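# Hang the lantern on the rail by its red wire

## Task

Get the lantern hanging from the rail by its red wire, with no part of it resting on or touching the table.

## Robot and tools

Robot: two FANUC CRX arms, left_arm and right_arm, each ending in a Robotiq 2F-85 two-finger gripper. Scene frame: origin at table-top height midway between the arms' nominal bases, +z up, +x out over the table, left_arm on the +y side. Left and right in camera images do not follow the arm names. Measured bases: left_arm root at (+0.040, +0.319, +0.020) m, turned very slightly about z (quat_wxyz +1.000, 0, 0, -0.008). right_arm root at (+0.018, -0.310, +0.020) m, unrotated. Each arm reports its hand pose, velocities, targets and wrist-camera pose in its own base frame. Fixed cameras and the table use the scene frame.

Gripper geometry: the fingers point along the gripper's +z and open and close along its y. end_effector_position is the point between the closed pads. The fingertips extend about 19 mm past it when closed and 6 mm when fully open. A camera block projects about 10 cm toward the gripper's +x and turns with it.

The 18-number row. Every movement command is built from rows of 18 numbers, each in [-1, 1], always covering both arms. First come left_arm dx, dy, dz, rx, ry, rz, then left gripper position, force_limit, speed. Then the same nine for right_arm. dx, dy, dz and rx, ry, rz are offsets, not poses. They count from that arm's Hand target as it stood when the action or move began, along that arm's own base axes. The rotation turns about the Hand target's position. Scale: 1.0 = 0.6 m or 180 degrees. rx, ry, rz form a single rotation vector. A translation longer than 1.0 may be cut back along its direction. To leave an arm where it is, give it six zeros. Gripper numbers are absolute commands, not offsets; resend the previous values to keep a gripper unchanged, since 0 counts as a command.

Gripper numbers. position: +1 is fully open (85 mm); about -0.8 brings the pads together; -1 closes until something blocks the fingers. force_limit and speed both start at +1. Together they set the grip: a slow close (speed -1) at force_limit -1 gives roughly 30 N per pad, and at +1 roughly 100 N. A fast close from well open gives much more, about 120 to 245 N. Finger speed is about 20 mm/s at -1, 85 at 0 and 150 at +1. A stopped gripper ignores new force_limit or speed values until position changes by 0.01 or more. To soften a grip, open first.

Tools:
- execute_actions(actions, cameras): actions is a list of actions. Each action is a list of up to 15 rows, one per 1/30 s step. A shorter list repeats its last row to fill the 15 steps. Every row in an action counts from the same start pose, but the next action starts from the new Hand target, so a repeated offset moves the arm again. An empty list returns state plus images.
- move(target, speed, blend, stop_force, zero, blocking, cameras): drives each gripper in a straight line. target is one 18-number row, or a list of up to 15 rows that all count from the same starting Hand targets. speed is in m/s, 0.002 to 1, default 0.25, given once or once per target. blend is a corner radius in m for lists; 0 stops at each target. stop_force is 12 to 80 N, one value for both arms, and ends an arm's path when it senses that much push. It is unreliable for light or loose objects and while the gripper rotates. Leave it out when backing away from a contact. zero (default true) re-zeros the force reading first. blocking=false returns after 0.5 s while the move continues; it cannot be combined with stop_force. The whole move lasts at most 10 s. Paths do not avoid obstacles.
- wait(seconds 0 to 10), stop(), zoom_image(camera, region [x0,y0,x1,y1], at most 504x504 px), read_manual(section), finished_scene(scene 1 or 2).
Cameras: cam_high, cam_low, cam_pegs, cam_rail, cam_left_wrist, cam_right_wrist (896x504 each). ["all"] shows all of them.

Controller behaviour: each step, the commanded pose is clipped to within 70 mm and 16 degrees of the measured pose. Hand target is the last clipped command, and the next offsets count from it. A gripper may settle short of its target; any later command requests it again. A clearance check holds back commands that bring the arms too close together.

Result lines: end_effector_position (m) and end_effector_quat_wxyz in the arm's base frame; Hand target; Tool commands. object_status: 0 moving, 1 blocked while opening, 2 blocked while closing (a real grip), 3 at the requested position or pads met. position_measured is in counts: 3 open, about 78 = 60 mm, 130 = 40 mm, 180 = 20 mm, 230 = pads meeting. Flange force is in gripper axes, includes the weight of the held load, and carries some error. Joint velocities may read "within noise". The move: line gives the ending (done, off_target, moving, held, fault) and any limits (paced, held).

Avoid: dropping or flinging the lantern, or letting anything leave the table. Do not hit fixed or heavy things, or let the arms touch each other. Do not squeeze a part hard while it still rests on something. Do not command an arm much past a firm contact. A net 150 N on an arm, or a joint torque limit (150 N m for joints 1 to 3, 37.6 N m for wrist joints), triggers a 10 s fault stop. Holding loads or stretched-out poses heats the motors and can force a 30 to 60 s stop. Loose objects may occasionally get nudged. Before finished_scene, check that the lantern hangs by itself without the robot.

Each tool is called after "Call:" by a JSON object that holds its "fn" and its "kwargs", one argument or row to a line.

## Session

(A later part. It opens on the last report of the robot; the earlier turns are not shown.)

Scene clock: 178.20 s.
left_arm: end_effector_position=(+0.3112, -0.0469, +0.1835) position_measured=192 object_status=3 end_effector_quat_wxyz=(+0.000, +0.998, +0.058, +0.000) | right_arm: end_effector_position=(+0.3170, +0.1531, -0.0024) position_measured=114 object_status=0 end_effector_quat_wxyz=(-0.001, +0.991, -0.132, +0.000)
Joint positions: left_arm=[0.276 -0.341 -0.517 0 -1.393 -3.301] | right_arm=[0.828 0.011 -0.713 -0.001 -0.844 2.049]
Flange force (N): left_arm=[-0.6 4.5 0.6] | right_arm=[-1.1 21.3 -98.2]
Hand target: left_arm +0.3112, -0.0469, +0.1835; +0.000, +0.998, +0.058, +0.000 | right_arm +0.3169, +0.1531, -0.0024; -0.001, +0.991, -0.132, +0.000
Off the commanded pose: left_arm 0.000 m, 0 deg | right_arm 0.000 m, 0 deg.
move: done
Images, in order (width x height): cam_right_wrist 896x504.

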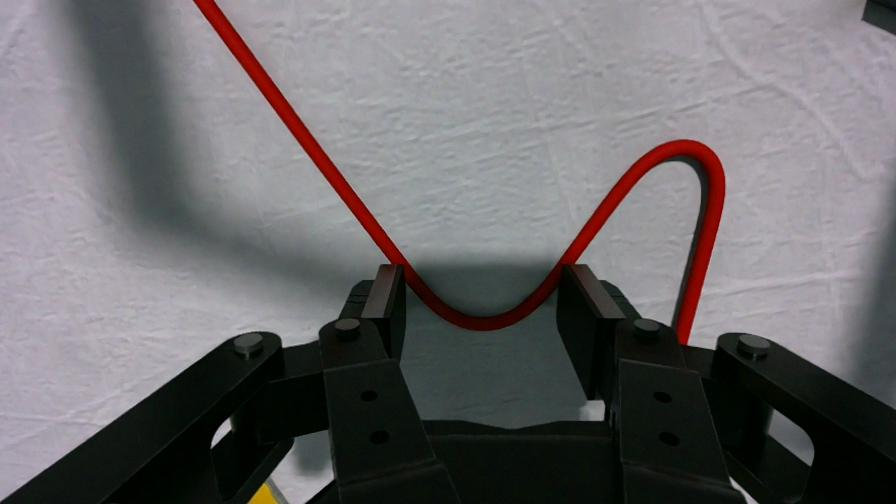

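Call:
{"fn": "move", "kwargs": {
  "target": [
    [0,0,0,0,0,0,-0.5,1,-0.8,0.0,0,0.003,0,0,0,0.05,0,-0.5]
  ],
  "speed": 0.03,
  "cameras": ["cam_right_wrist"]
}}

Scene clock: 180.50 s.
left_arm: end_effector_position=(+0.3112, -0.0469, +0.1835) position_measured=192 object_status=3 end_effector_quat_wxyz=(+0.000, +0.998, +0.058, +0.000) | right_arm: end_effector_position=(+0.3170, +0.1531, -0.0006) position_measured=123 object_status=0 end_effector_quat_wxyz=(-0.001, +0.991, -0.132, +0.000)
Joint positions: left_arm=[0.276 -0.341 -0.517 0 -1.393 -3.301] | right_arm=[0.828 0.007 -0.711 -0.001 -0.85 2.049]
Flange force (N): left_arm=[-0.7 4.0 0.5] | right_arm=[-6.8 0.2 -34.4]
Hand target: left_arm +0.3112, -0.0469, +0.1835; +0.000, +0.998, +0.058, +0.000 | right_arm +0.3169, +0.1531, -0.0006; -0.001, +0.991, -0.132, +0.000
Off the commanded pose: left_arm 0.000 m, 0 deg | right_arm 0.000 m, 0 deg.
move: done
Images, in order (width x height): cam_right_wrist 896x504.

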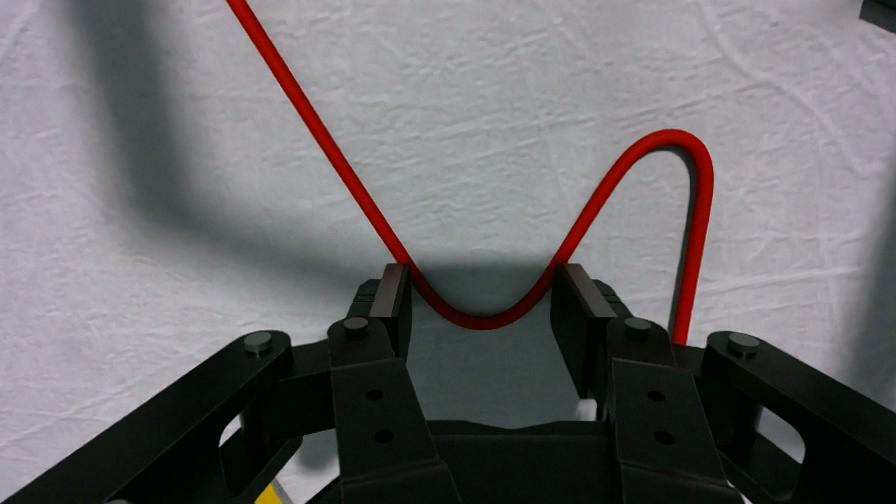

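Call:
{"fn": "move", "kwargs": {
  "target": [
    [0,0,0,0,0,0,-0.5,1,-0.8,0,0,0,0,0,0,0.35,0,-0.5],
    [0,0,0,0,0,0,-0.5,1,-0.8,0.008,-0.0021,-0.001,0,0,0,0.25,0,-0.5]
  ],
  "speed": 0.03,
  "cameras": ["cam_right_wrist"]
}}

Scene clock: 184.50 s.
left_arm: end_effector_position=(+0.3112, -0.0469, +0.1835) position_measured=192 object_status=3 end_effector_quat_wxyz=(+0.000, +0.998, +0.058, +0.000) | right_arm: end_effector_position=(+0.3218, +0.1519, -0.0012) position_measured=98 object_status=3 end_effector_quat_wxyz=(-0.001, +0.991, -0.132, +0.000)
Joint positions: left_arm=[0.276 -0.341 -0.517 0 -1.393 -3.301] | right_arm=[0.814 0.018 -0.702 -0.001 -0.848 2.063]
Flange force (N): left_arm=[-0.2 4.4 0.3] | right_arm=[-2.8 -0.9 1.1]
Hand target: left_arm +0.3112, -0.0469, +0.1835; +0.000, +0.998, +0.058, +0.000 | right_arm +0.3217, +0.1519, -0.0012; -0.001, +0.991, -0.132, +0.000
Off the commanded pose: left_arm 0.000 m, 0 deg | right_arm 0.000 m, 0 deg.
move: done
Images, in order (width x height): cam_right_wrist 896x504.

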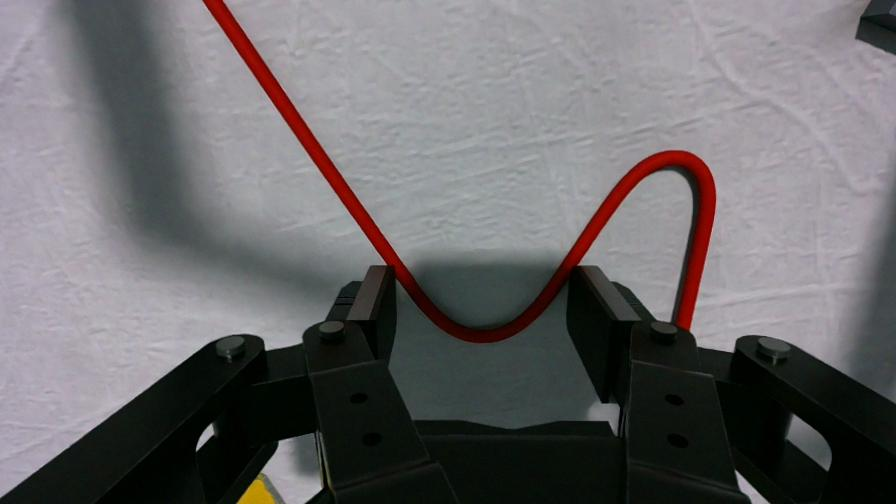

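Call:
{"fn": "move", "kwargs": {
  "target": [
    [0,0,0,0,0,0,-0.5,1,-0.8,0,0,0.0006,0,0,0,0.05,0,-0.5],
    [0,0,0,0,0,0,-0.5,1,-0.8,0.002,-0.0005,0.0012,0,0,0,-0.1,0,-0.5]
  ],
  "speed": 0.03,
  "cameras": ["cam_right_wrist"]
}}

Scene clock: 188.03 s.
left_arm: end_effector_position=(+0.3112, -0.0469, +0.1835) position_measured=192 object_status=3 end_effector_quat_wxyz=(+0.000, +0.998, +0.058, +0.000) | right_arm: end_effector_position=(+0.3230, +0.1516, -0.0005) position_measured=142 object_status=0 end_effector_quat_wxyz=(-0.001, +0.991, -0.132, +0.000)
Joint positions: left_arm=[0.276 -0.341 -0.517 0 -1.393 -3.301] | right_arm=[0.811 0.019 -0.699 -0.001 -0.85 2.066]
Flange force (N): left_arm=[-0.2 4.7 0.8] | right_arm=[-7.1 -0.1 -73.4]
Hand target: left_arm +0.3112, -0.0469, +0.1835; +0.000, +0.998, +0.058, +0.000 | right_arm +0.3229, +0.1516, -0.0005; -0.001, +0.991, -0.132, +0.000
Off the commanded pose: left_arm 0.000 m, 0 deg | right_arm 0.000 m, 0 deg.
move: done
Images, in order (width x height): cam_right_wrist 896x504.

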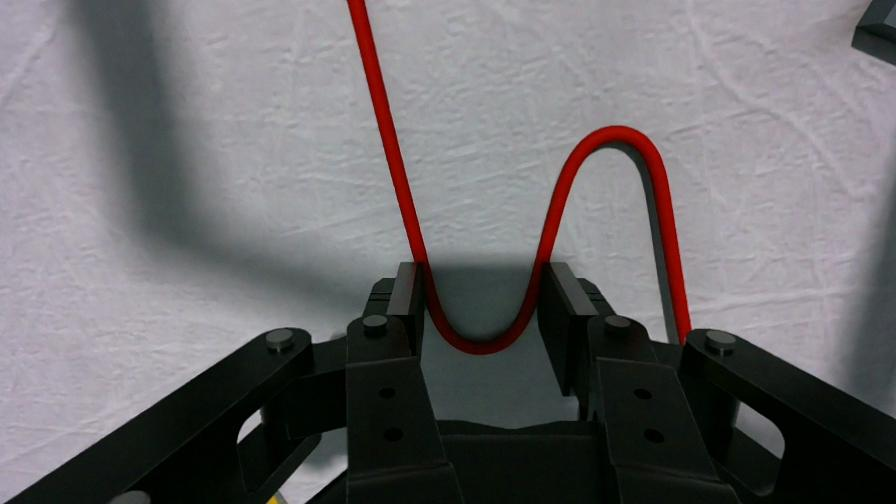

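Call:
{"fn": "move", "kwargs": {
  "target": [
    [0,0,0,0,0,0,-0.5,1,-0.8,0.001,-0.0003,0.002,0,0,0,-0.1,0,-0.5],
    [0,0,0,0,0,0,-0.5,1,-0.8,0.003,-0.0008,0.0025,0,0,0,-0.2,0,-0.5]
  ],
  "speed": 0.03,
  "cameras": ["cam_right_wrist"]
}}

Scene clock: 190.70 s.
left_arm: end_effector_position=(+0.3112, -0.0469, +0.1835) position_measured=192 object_status=3 end_effector_quat_wxyz=(+0.000, +0.998, +0.058, +0.000) | right_arm: end_effector_position=(+0.3248, +0.1511, +0.0010) position_measured=155 object_status=0 end_effector_quat_wxyz=(-0.001, +0.991, -0.132, +0.000)
Joint positions: left_arm=[0.276 -0.341 -0.517 0 -1.393 -3.301] | right_arm=[0.806 0.02 -0.694 -0.001 -0.855 2.071]
Flange force (N): left_arm=[-0.3 4.5 0.4] | right_arm=[-0.6 4.6 -19.6]
Hand target: left_arm +0.3112, -0.0469, +0.1835; +0.000, +0.998, +0.058, +0.000 | right_arm +0.3247, +0.1511, +0.0010; -0.001, +0.991, -0.132, +0.000
Off the commanded pose: left_arm 0.000 m, 0 deg | right_arm 0.000 m, 0 deg.
move: done
Images, in order (width x height): cam_right_wrist 896x504.

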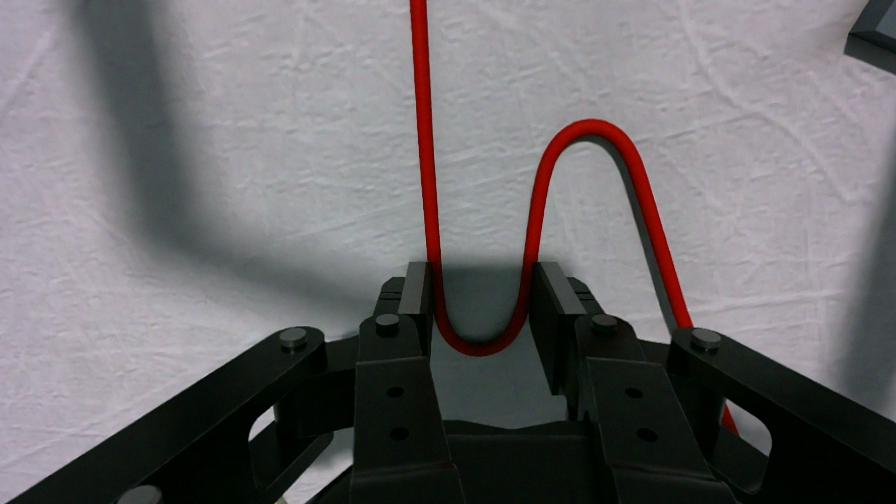

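Call:
{"fn": "move", "kwargs": {
  "target": [
    [0,0,0,0,0,0,-0.5,1,-0.8,0,0,0,0,0,0,0.1,0,-0.5],
    [0,0,0,0,0,0,-0.5,1,-0.8,0,0,0.01,0,0,0,0.3,0,-0.5],
    [0,0,0,0,0,0,-0.5,1,-0.8,0,0,0.25,0,0,0,0.49,0,-0.3]
  ],
  "speed": 0.2,
  "cameras": ["cam_right_wrist","cam_pegs","cam_rail"]
}}

Scene clock: 194.93 s.
left_arm: end_effector_position=(+0.3112, -0.0469, +0.1835) position_measured=192 object_status=3 end_effector_quat_wxyz=(+0.000, +0.998, +0.058, +0.000) | right_arm: end_effector_position=(+0.3247, +0.1511, +0.1510) position_measured=67 object_status=0 end_effector_quat_wxyz=(-0.001, +0.991, -0.132, +0.000)
Joint positions: left_arm=[0.276 -0.341 -0.517 0 -1.393 -3.301] | right_arm=[0.806 -0.193 -0.485 -0.001 -1.276 2.071]
Flange force (N): left_arm=[-0.3 4.1 0.6] | right_arm=[-3.4 0.6 3.2]
Hand target: left_arm +0.3112, -0.0469, +0.1835; +0.000, +0.998, +0.058, +0.000 | right_arm +0.3247, +0.1511, +0.1510; -0.001, +0.991, -0.132, +0.000
Off the commanded pose: left_arm 0.000 m, 0 deg | right_arm 0.000 m, 0 deg.
move: done
Images, in order (width x height): cam_pegs 896x504, cam_rail 896x504, cam_right_wrist 896x504.

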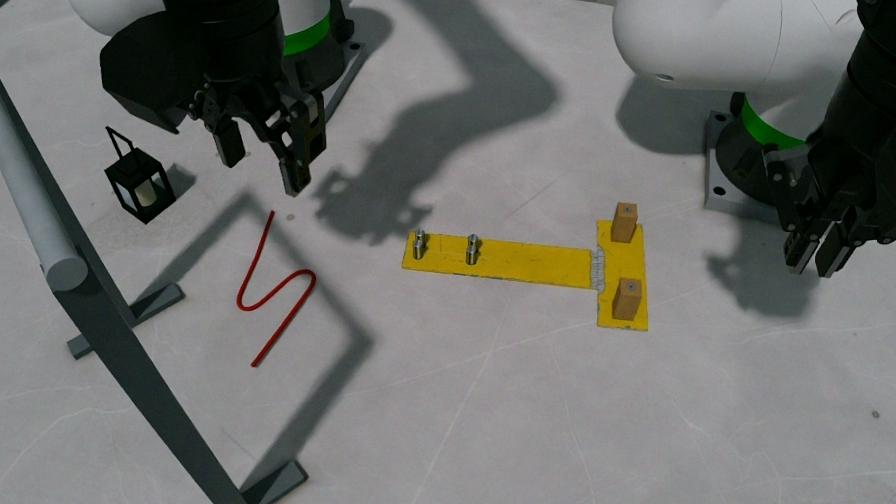

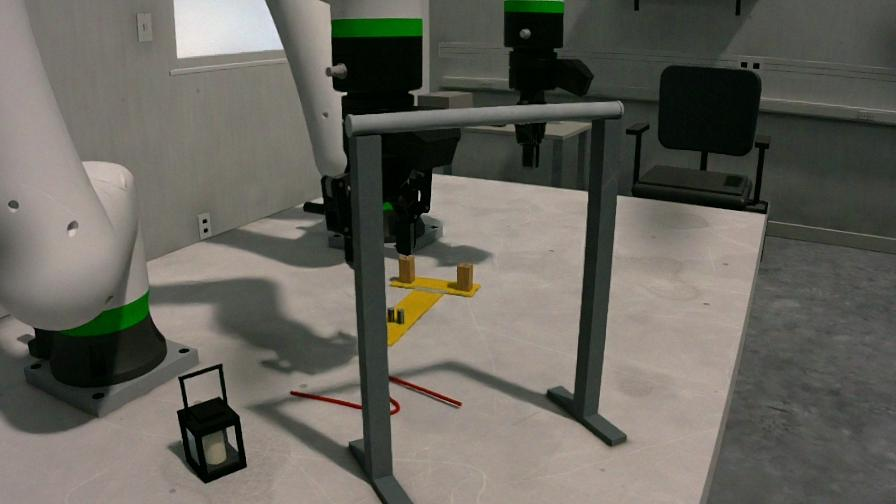

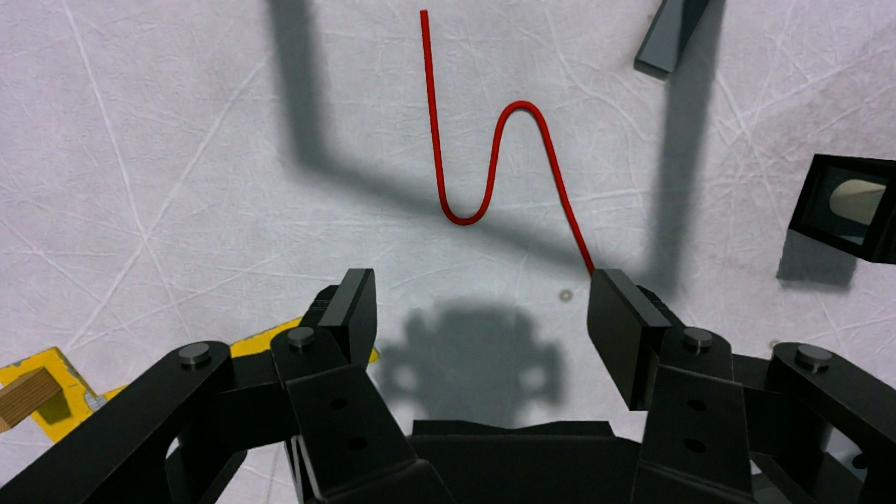

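Call:
{"fn": "move", "kwargs": {
  "target": [0,0,0,0,0,0,-0.5,1,-0.8,-0.18,-0.33,0.28,0,0,0,0,0,-0.3],
  "cameras": ["cam_right_wrist"]
}}

Scene clock: 212.30 s.
left_arm: end_effector_position=(+0.3112, -0.0469, +0.1835) position_measured=192 object_status=3 end_effector_quat_wxyz=(+0.000, +0.998, +0.058, +0.000) | right_arm: end_effector_position=(+0.2167, -0.0469, +0.3190) position_measured=129 object_status=3 end_effector_quat_wxyz=(-0.001, +0.991, -0.132, +0.000)
Joint positions: left_arm=[0.276 -0.341 -0.517 0 -1.393 -3.301] | right_arm=[0.411 -0.613 -0.352 -0.001 -1.831 2.466]
Flange force (N): left_arm=[-0.4 4.1 0.5] | right_arm=[-8.3 -3.0 5.4]
Hand target: left_arm +0.3112, -0.0469, +0.1835; +0.000, +0.998, +0.058, +0.000 | right_arm +0.2167, -0.0469, +0.3190; -0.001, +0.991, -0.132, +0.000
Off the commanded pose: left_arm 0.000 m, 0 deg | right_arm 0.000 m, 0 deg.
move: done
Images, in order (width x height): cam_right_wrist 896x504.

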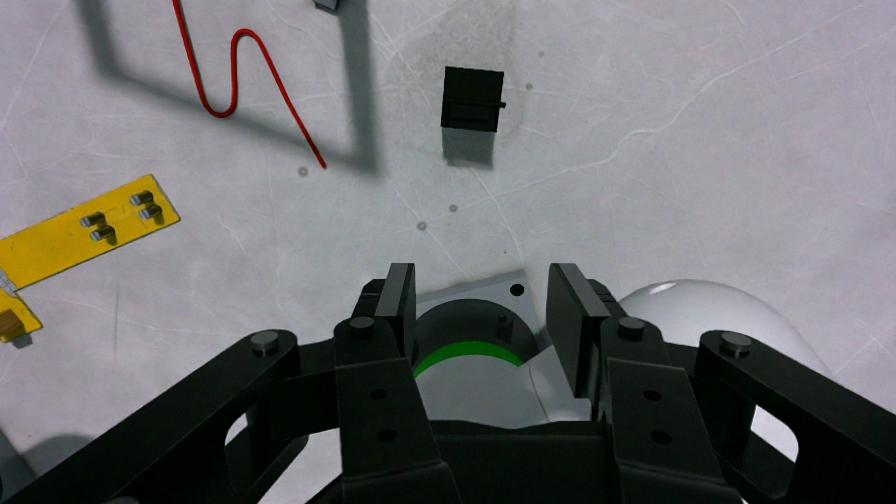

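Call:
{"fn": "zoom_image", "kwargs": {
  "camera": "cam_right_wrist",
  "region": [400, 30, 560, 190]
}}

Scaled by 3.150.

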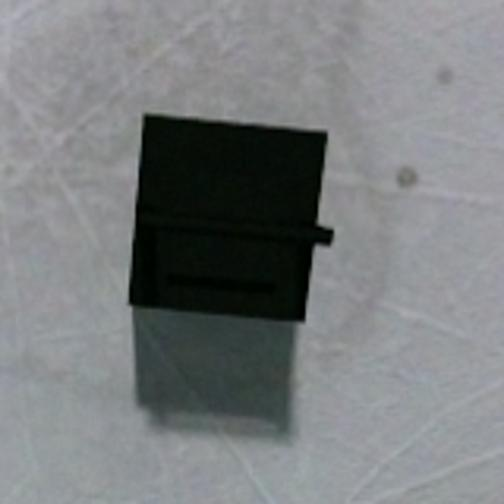

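Call:
{"fn": "move", "kwargs": {
  "target": [0,0,0,0,0,0,-0.5,1,-0.8,0.1405,0.239,-0.42,0,0,-0.854,-0.3,-1,-0.3],
  "speed": 0.45,
  "cameras": ["cam_right_wrist"]
}}

Scene clock: 220.27 s.
left_arm: end_effector_position=(+0.3112, -0.0469, +0.1835) position_measured=192 object_status=3 end_effector_quat_wxyz=(+0.000, +0.998, +0.058, +0.000) | right_arm: end_effector_position=(+0.3010, +0.0965, +0.0670) position_measured=167 object_status=3 end_effector_quat_wxyz=(+0.000, -0.097, +0.995, -0.001)
Joint positions: left_arm=[0.276 -0.341 -0.517 0 -1.393 -3.301] | right_arm=[0.736 -0.219 -0.719 0.002 -1.073 -0.543]
Flange force (N): left_arm=[-0.2 4.2 0.8] | right_arm=[3.6 1.7 2.9]
Hand target: left_arm +0.3112, -0.0469, +0.1835; +0.000, +0.998, +0.058, +0.000 | right_arm +0.3010, +0.0965, +0.0670; +0.000, -0.097, +0.995, -0.001
Off the commanded pose: left_arm 0.000 m, 0 deg | right_arm 0.000 m, 0 deg.
move: done
Images, in order (width x height): cam_right_wrist 896x504.

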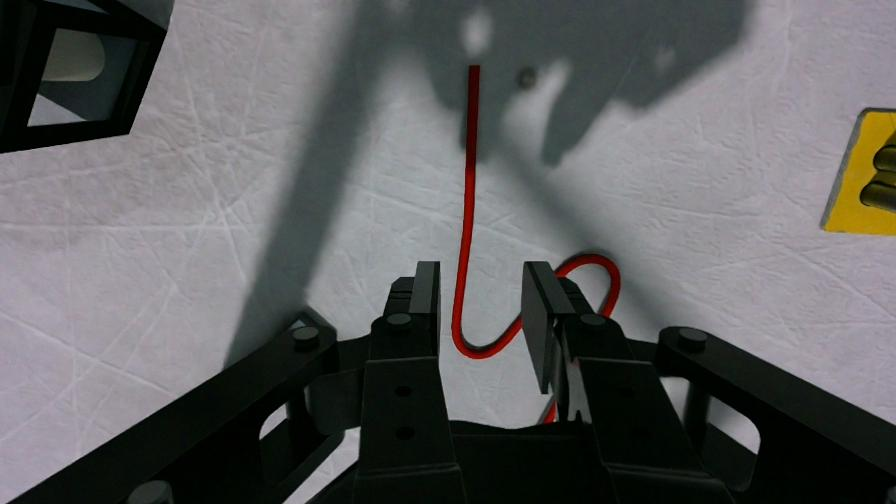

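Call:
{"fn": "move", "kwargs": {
  "target": [
    [0,0,0,0,0,0,-0.5,1,-0.8,0.0013,-0.0065,-0.06,0,0,-0.029,-0.3,-1,-0.3],
    [0,0,0,0,0,0,-0.5,1,-0.8,0.0013,-0.0065,-0.11,0,0,-0.029,-0.3,-1,-0.3]
  ],
  "speed": [0.1,0.04],
  "stop_force": 14,
  "cameras": ["cam_right_wrist"]
}}

Scene clock: 223.90 s.
left_arm: end_effector_position=(+0.3112, -0.0469, +0.1835) position_measured=192 object_status=3 end_effector_quat_wxyz=(+0.000, +0.998, +0.058, +0.000) | right_arm: end_effector_position=(+0.3018, +0.0926, +0.0010) position_measured=167 object_status=3 end_effector_quat_wxyz=(+0.000, -0.051, +0.999, -0.001)
Joint positions: left_arm=[0.276 -0.341 -0.517 0 -1.393 -3.301] | right_arm=[0.724 -0.094 -0.803 0.002 -0.863 -0.622]
Flange force (N): left_arm=[-0.1 4.5 0.5] | right_arm=[3.0 1.4 2.4]
Hand target: left_arm +0.3112, -0.0469, +0.1835; +0.000, +0.998, +0.058, +0.000 | right_arm +0.3018, +0.0926, +0.0010; +0.000, -0.051, +0.999, -0.001
Off the commanded pose: left_arm 0.000 m, 0 deg | right_arm 0.000 m, 0 deg.
move: done
Images, in order (width x height): cam_right_wrist 896x504.

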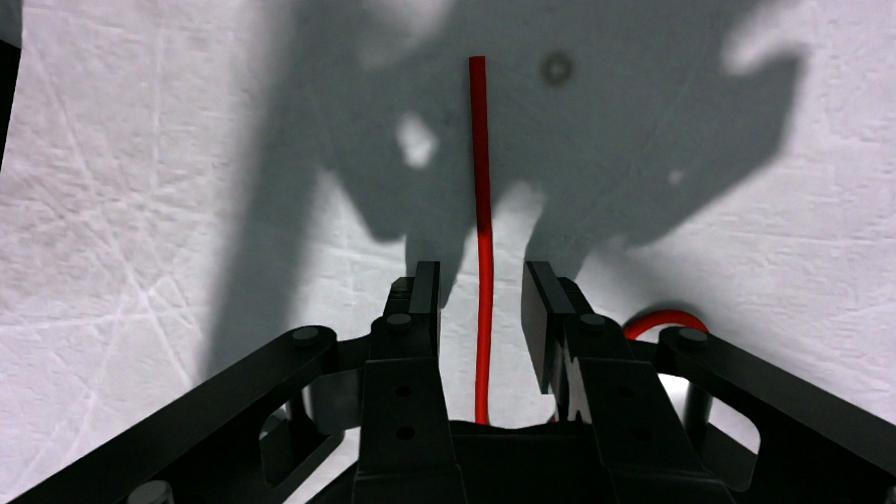

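Call:
{"fn": "move", "kwargs": {
  "target": [
    [0,0,0,0,0,0,-0.5,1,-0.8,0,0,0,0,0,0,-1,1,-0.8],
    [0,0,0,0,0,0,-0.5,1,-0.8,0,0,0.45,0,0,0,-1,1,-0.8]
  ],
  "speed": 0.15,
  "cameras": ["cam_right_wrist","cam_pegs","cam_rail","cam_high"]
}}

Scene clock: 227.83 s.
left_arm: end_effector_position=(+0.3112, -0.0469, +0.1835) position_measured=192 object_status=3 end_effector_quat_wxyz=(+0.000, +0.998, +0.058, +0.000) | right_arm: end_effector_position=(+0.3018, +0.0926, +0.2710) position_measured=229 object_status=2 end_effector_quat_wxyz=(+0.000, -0.051, +0.999, -0.001)
Joint positions: left_arm=[0.276 -0.341 -0.517 0 -1.393 -3.301] | right_arm=[0.724 -0.353 -0.322 0.001 -1.604 -0.621]
Flange force (N): left_arm=[-0.5 4.0 0.5] | right_arm=[5.2 1.6 4.5]
Hand target: left_arm +0.3112, -0.0469, +0.1835; +0.000, +0.998, +0.058, +0.000 | right_arm +0.3018, +0.0926, +0.2710; +0.000, -0.051, +0.999, -0.001
Off the commanded pose: left_arm 0.000 m, 0 deg | right_arm 0.000 m, 0 deg.
move: done
Images, in order (width x height): cam_high 896x504, cam_pegs 896x504, cam_rail 896x504, cam_right_wrist 896x504.

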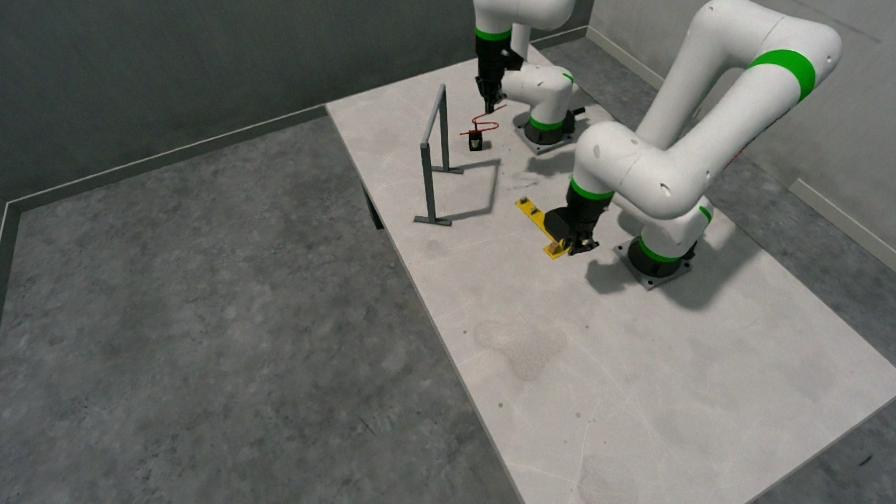

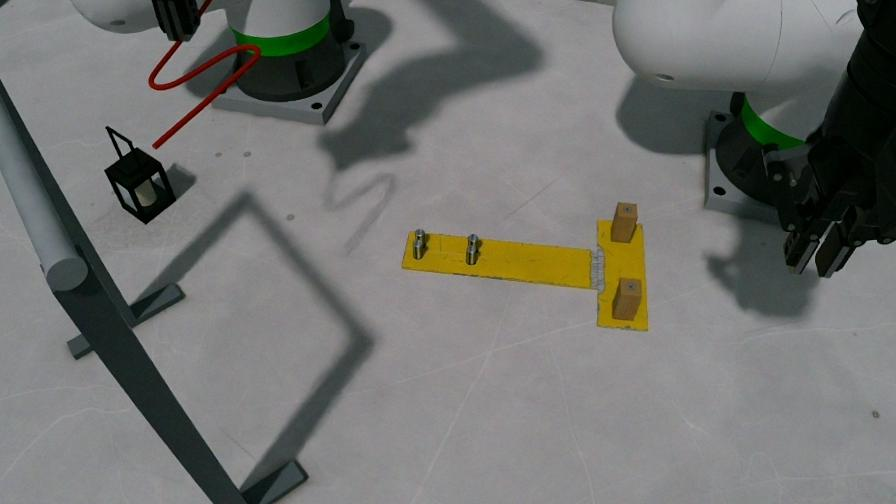

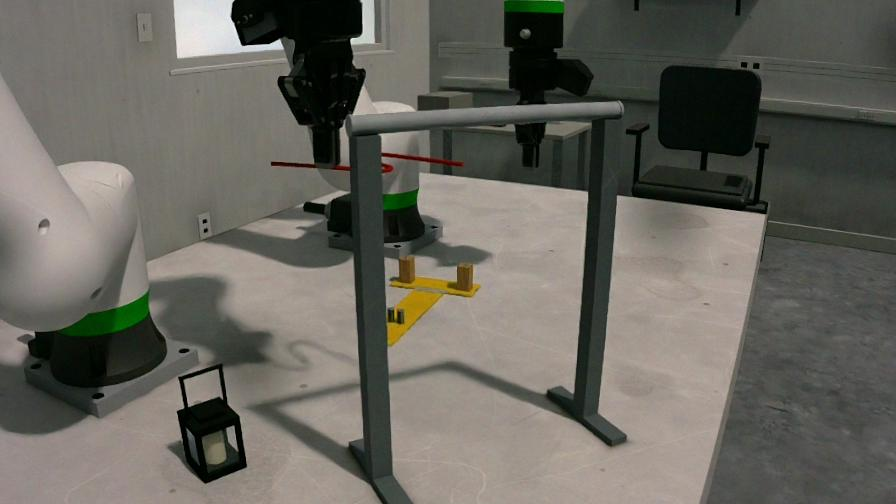

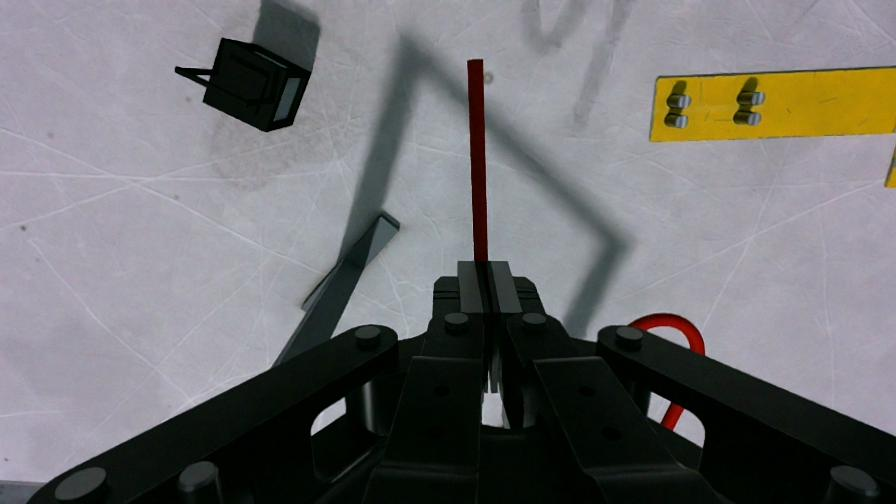

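Call:
{"fn": "move", "kwargs": {
  "target": [
    [0,0,0,0,0,0,-0.5,1,-0.8,0.03,-0.45,0.08,0,0,0.4,-1,1,-0.8],
    [0,0,0,0,0,0,-0.5,1,-0.8,0.08,-0.47,0.08,0,0,0.853,-1,1,-0.8]
  ],
  "speed": 0.4,
  "blend": 0.05,
  "cameras": ["cam_rail","cam_pegs","cam_right_wrist"]
}}

Scene clock: 242.27 s.
left_arm: end_effector_position=(+0.3112, -0.0469, +0.1835) position_measured=192 object_status=3 end_effector_quat_wxyz=(+0.000, +0.998, +0.058, +0.000) | right_arm: end_effector_position=(+0.3498, -0.1894, +0.3190) position_measured=229 object_status=2 end_effector_quat_wxyz=(-0.001, +0.984, -0.179, +0.000)
Joint positions: left_arm=[0.276 -0.341 -0.517 0 -1.393 -3.301] | right_arm=[-0.165 -0.128 -0.035 -0.002 -1.663 2.947]
Flange force (N): left_arm=[-0.3 4.1 0.6] | right_arm=[-2.1 -2.3 4.4]
Hand target: left_arm +0.3112, -0.0469, +0.1835; +0.000, +0.998, +0.058, +0.000 | right_arm +0.3498, -0.1894, +0.3190; -0.001, +0.984, -0.179, +0.000
Off the commanded pose: left_arm 0.000 m, 0 deg | right_arm 0.000 m, 0 deg.
move: done
Images, in order (width x height): cam_pegs 896x504, cam_rail 896x504, cam_right_wrist 896x504.

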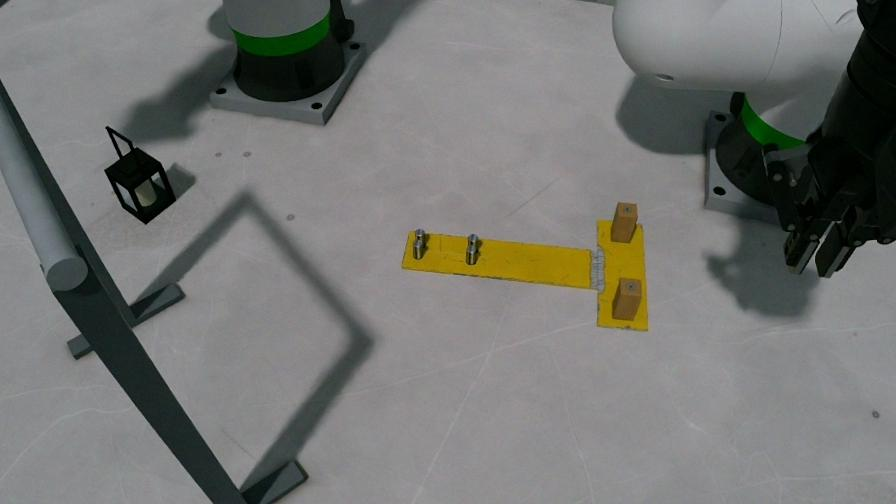

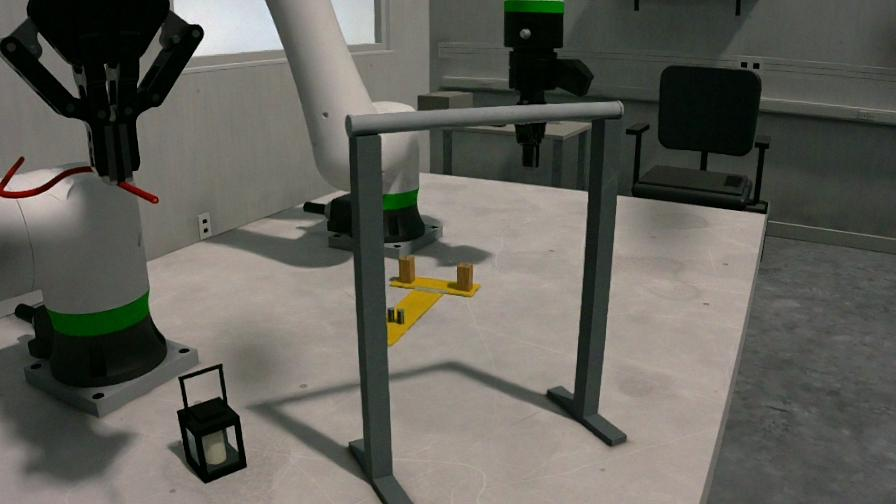

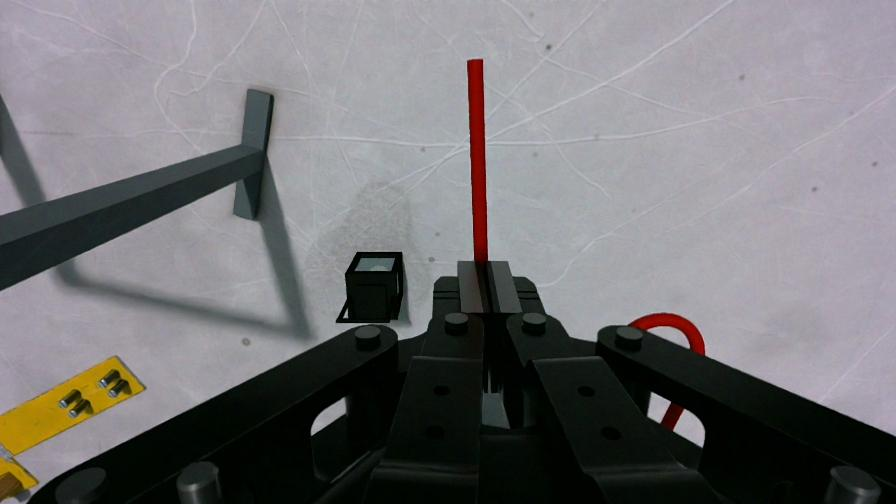

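Call:
{"fn": "move", "kwargs": {
  "target": [
    [0,0,0,0,0,0,-0.5,1,-0.8,0.03,0.0,-0.05,0.234,-0.088,0,-1,1,-0.8],
    [0,0,0,0,0,0,-0.5,1,-0.8,0.08,0.05,-0.1,0.468,-0.176,0,-1,1,-0.8]
  ],
  "speed": 0.3,
  "blend": 0.05,
  "cameras": ["cam_rail","cam_pegs","cam_right_wrist","cam_high"]
}}

Scene clock: 246.30 s.
left_arm: end_effector_position=(+0.3112, -0.0469, +0.1835) position_measured=192 object_status=3 end_effector_quat_wxyz=(+0.000, +0.998, +0.058, +0.000) | right_arm: end_effector_position=(+0.3978, -0.1595, +0.2590) position_measured=229 object_status=2 end_effector_quat_wxyz=(+0.696, -0.695, +0.126, -0.127)
Joint positions: left_arm=[0.276 -0.341 -0.517 0 -1.393 -3.301] | right_arm=[-0.942 0.488 0.071 -1.313 -2.098 3.628]
Flange force (N): left_arm=[-0.4 4.2 0.5] | right_arm=[1.3 6.1 0.0]
Hand target: left_arm +0.3112, -0.0469, +0.1835; +0.000, +0.998, +0.058, +0.000 | right_arm +0.3978, -0.1594, +0.2590; +0.696, -0.695, +0.126, -0.127
Off the commanded pose: left_arm 0.000 m, 0 deg | right_arm 0.000 m, 0 deg.
move: done
Images, in order (width x height): cam_high 896x504, cam_pegs 896x504, cam_rail 896x504, cam_right_wrist 896x504.

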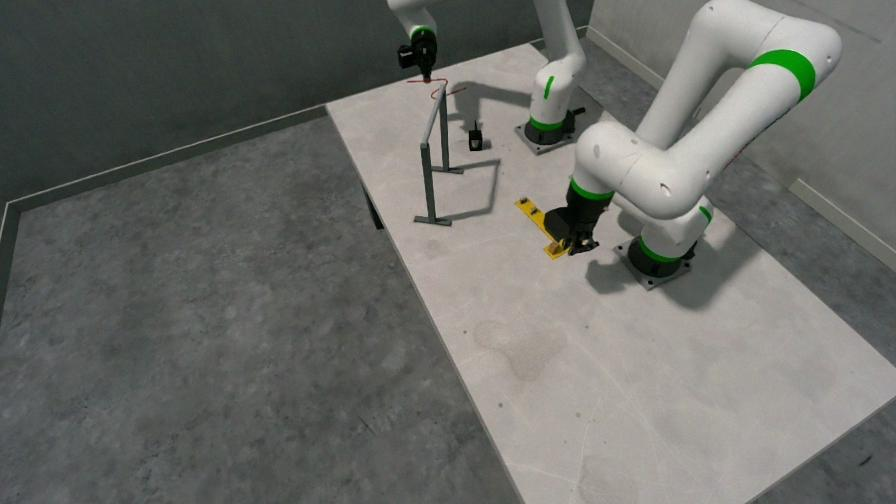

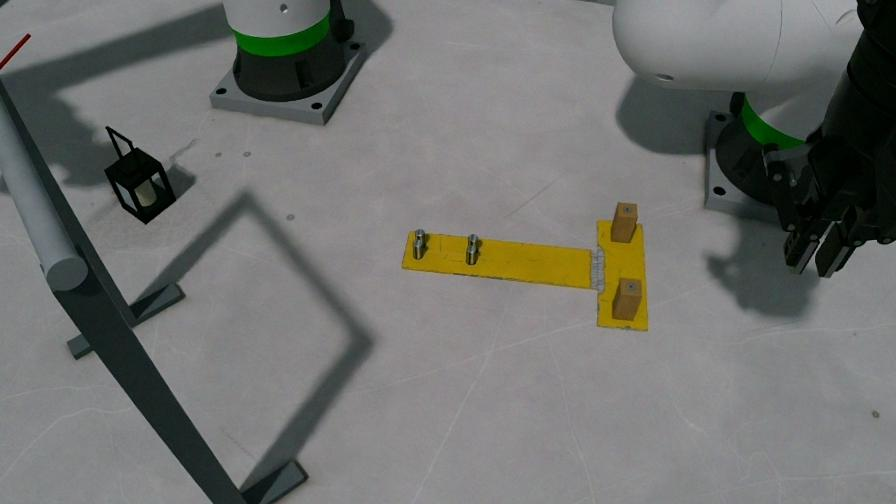

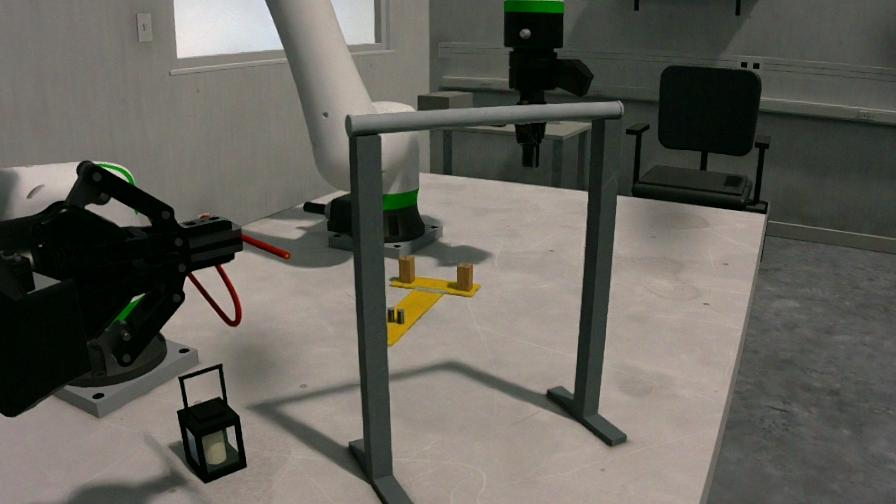

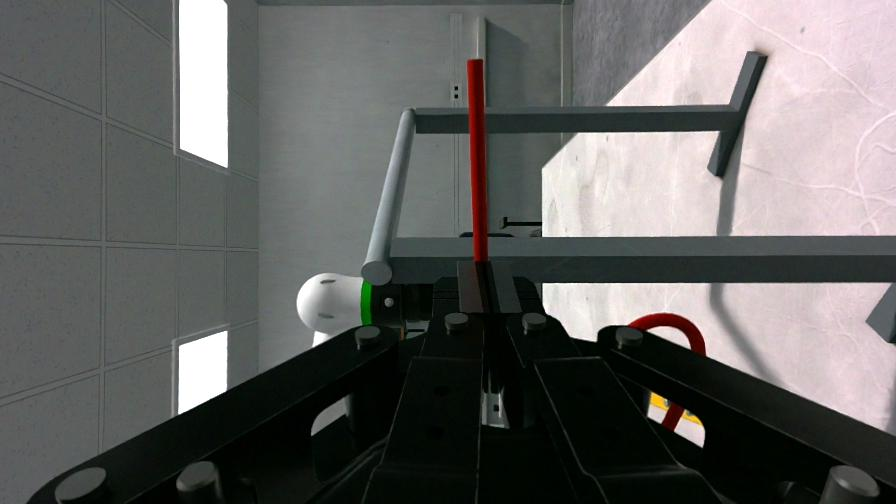

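Call:
{"fn": "move", "kwargs": {
  "target": [0,0,0,0,0,0,-0.5,1,-0.8,0,0.0397,-0.27,0,0,0,-1,1,-0.8],
  "speed": 0.15,
  "cameras": ["cam_rail","cam_pegs","cam_right_wrist","cam_low"]
}}

Scene clock: 249.43 s.
left_arm: end_effector_position=(+0.3112, -0.0469, +0.1835) position_measured=192 object_status=3 end_effector_quat_wxyz=(+0.000, +0.998, +0.058, +0.000) | right_arm: end_effector_position=(+0.3984, -0.1360, +0.0977) position_measured=229 object_status=2 end_effector_quat_wxyz=(+0.696, -0.696, +0.138, -0.111)
Joint positions: left_arm=[0.276 -0.341 -0.517 0 -1.393 -3.301] | right_arm=[-0.882 0.764 0.013 -1.187 -1.944 3.93]
Flange force (N): left_arm=[-0.3 3.9 0.6] | right_arm=[0.8 7.1 0.3]
Hand target: left_arm +0.3112, -0.0469, +0.1835; +0.000, +0.998, +0.058, +0.000 | right_arm +0.3978, -0.1356, +0.0970; +0.696, -0.695, +0.126, -0.127
Off the commanded pose: left_arm 0.000 m, 0 deg | right_arm 0.001 m, 2 deg.
joint sent to its limit (right arm) — joint 6 (wrist roll), upper limit. The joint targets still meet the commanded pose.
move: done
Images, in order (width x height): cam_low 896x504, cam_pegs 896x504, cam_rail 896x504, cam_right_wrist 896x504.

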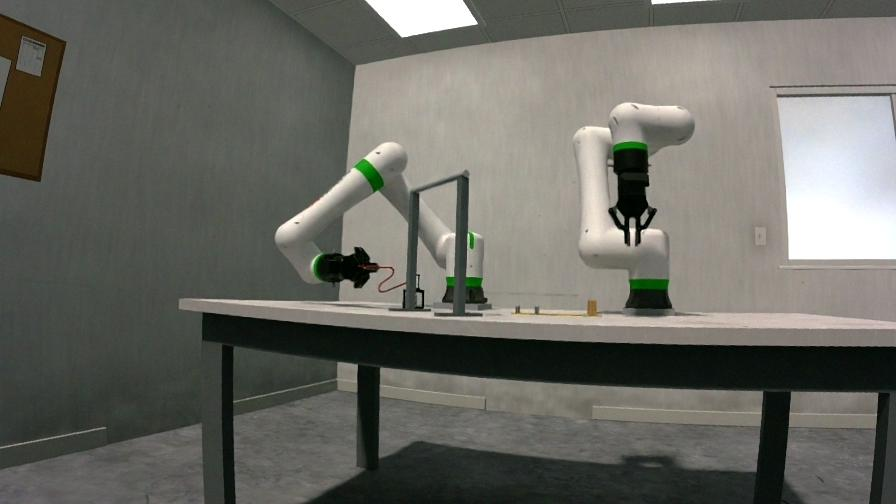

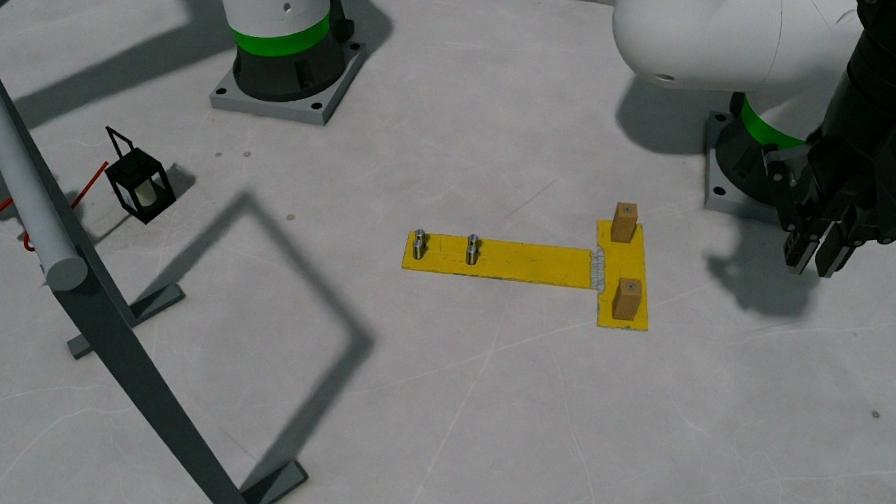

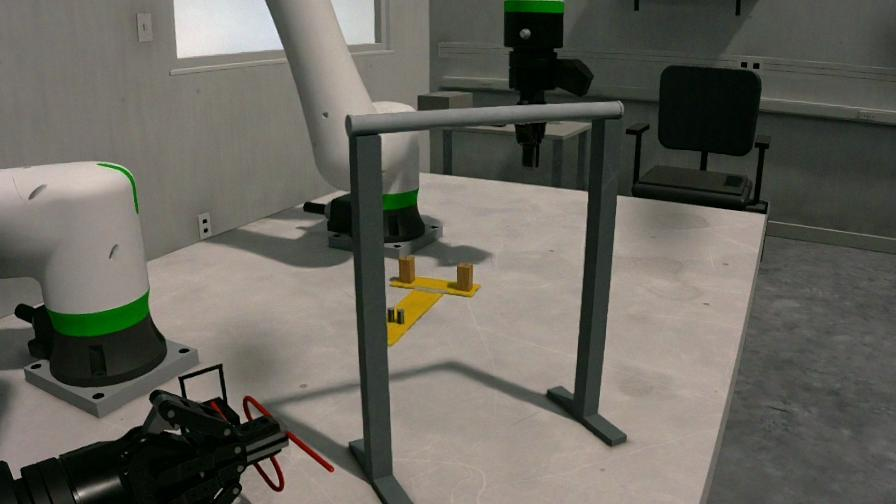

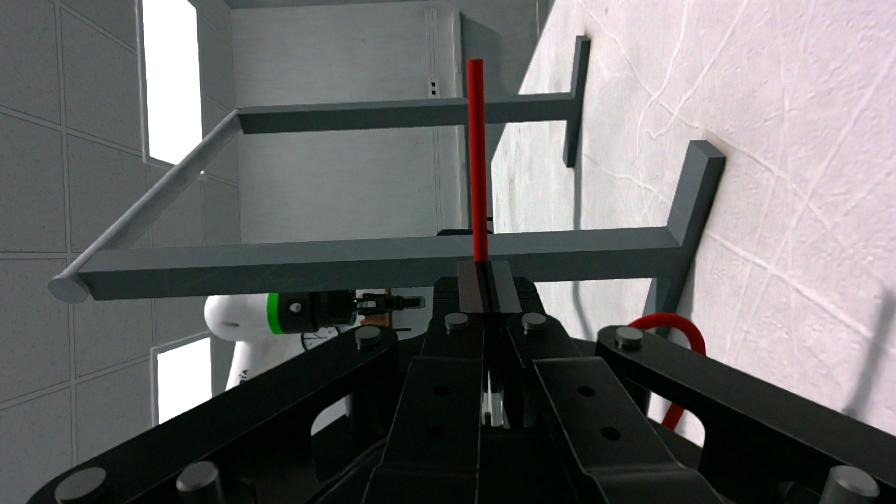

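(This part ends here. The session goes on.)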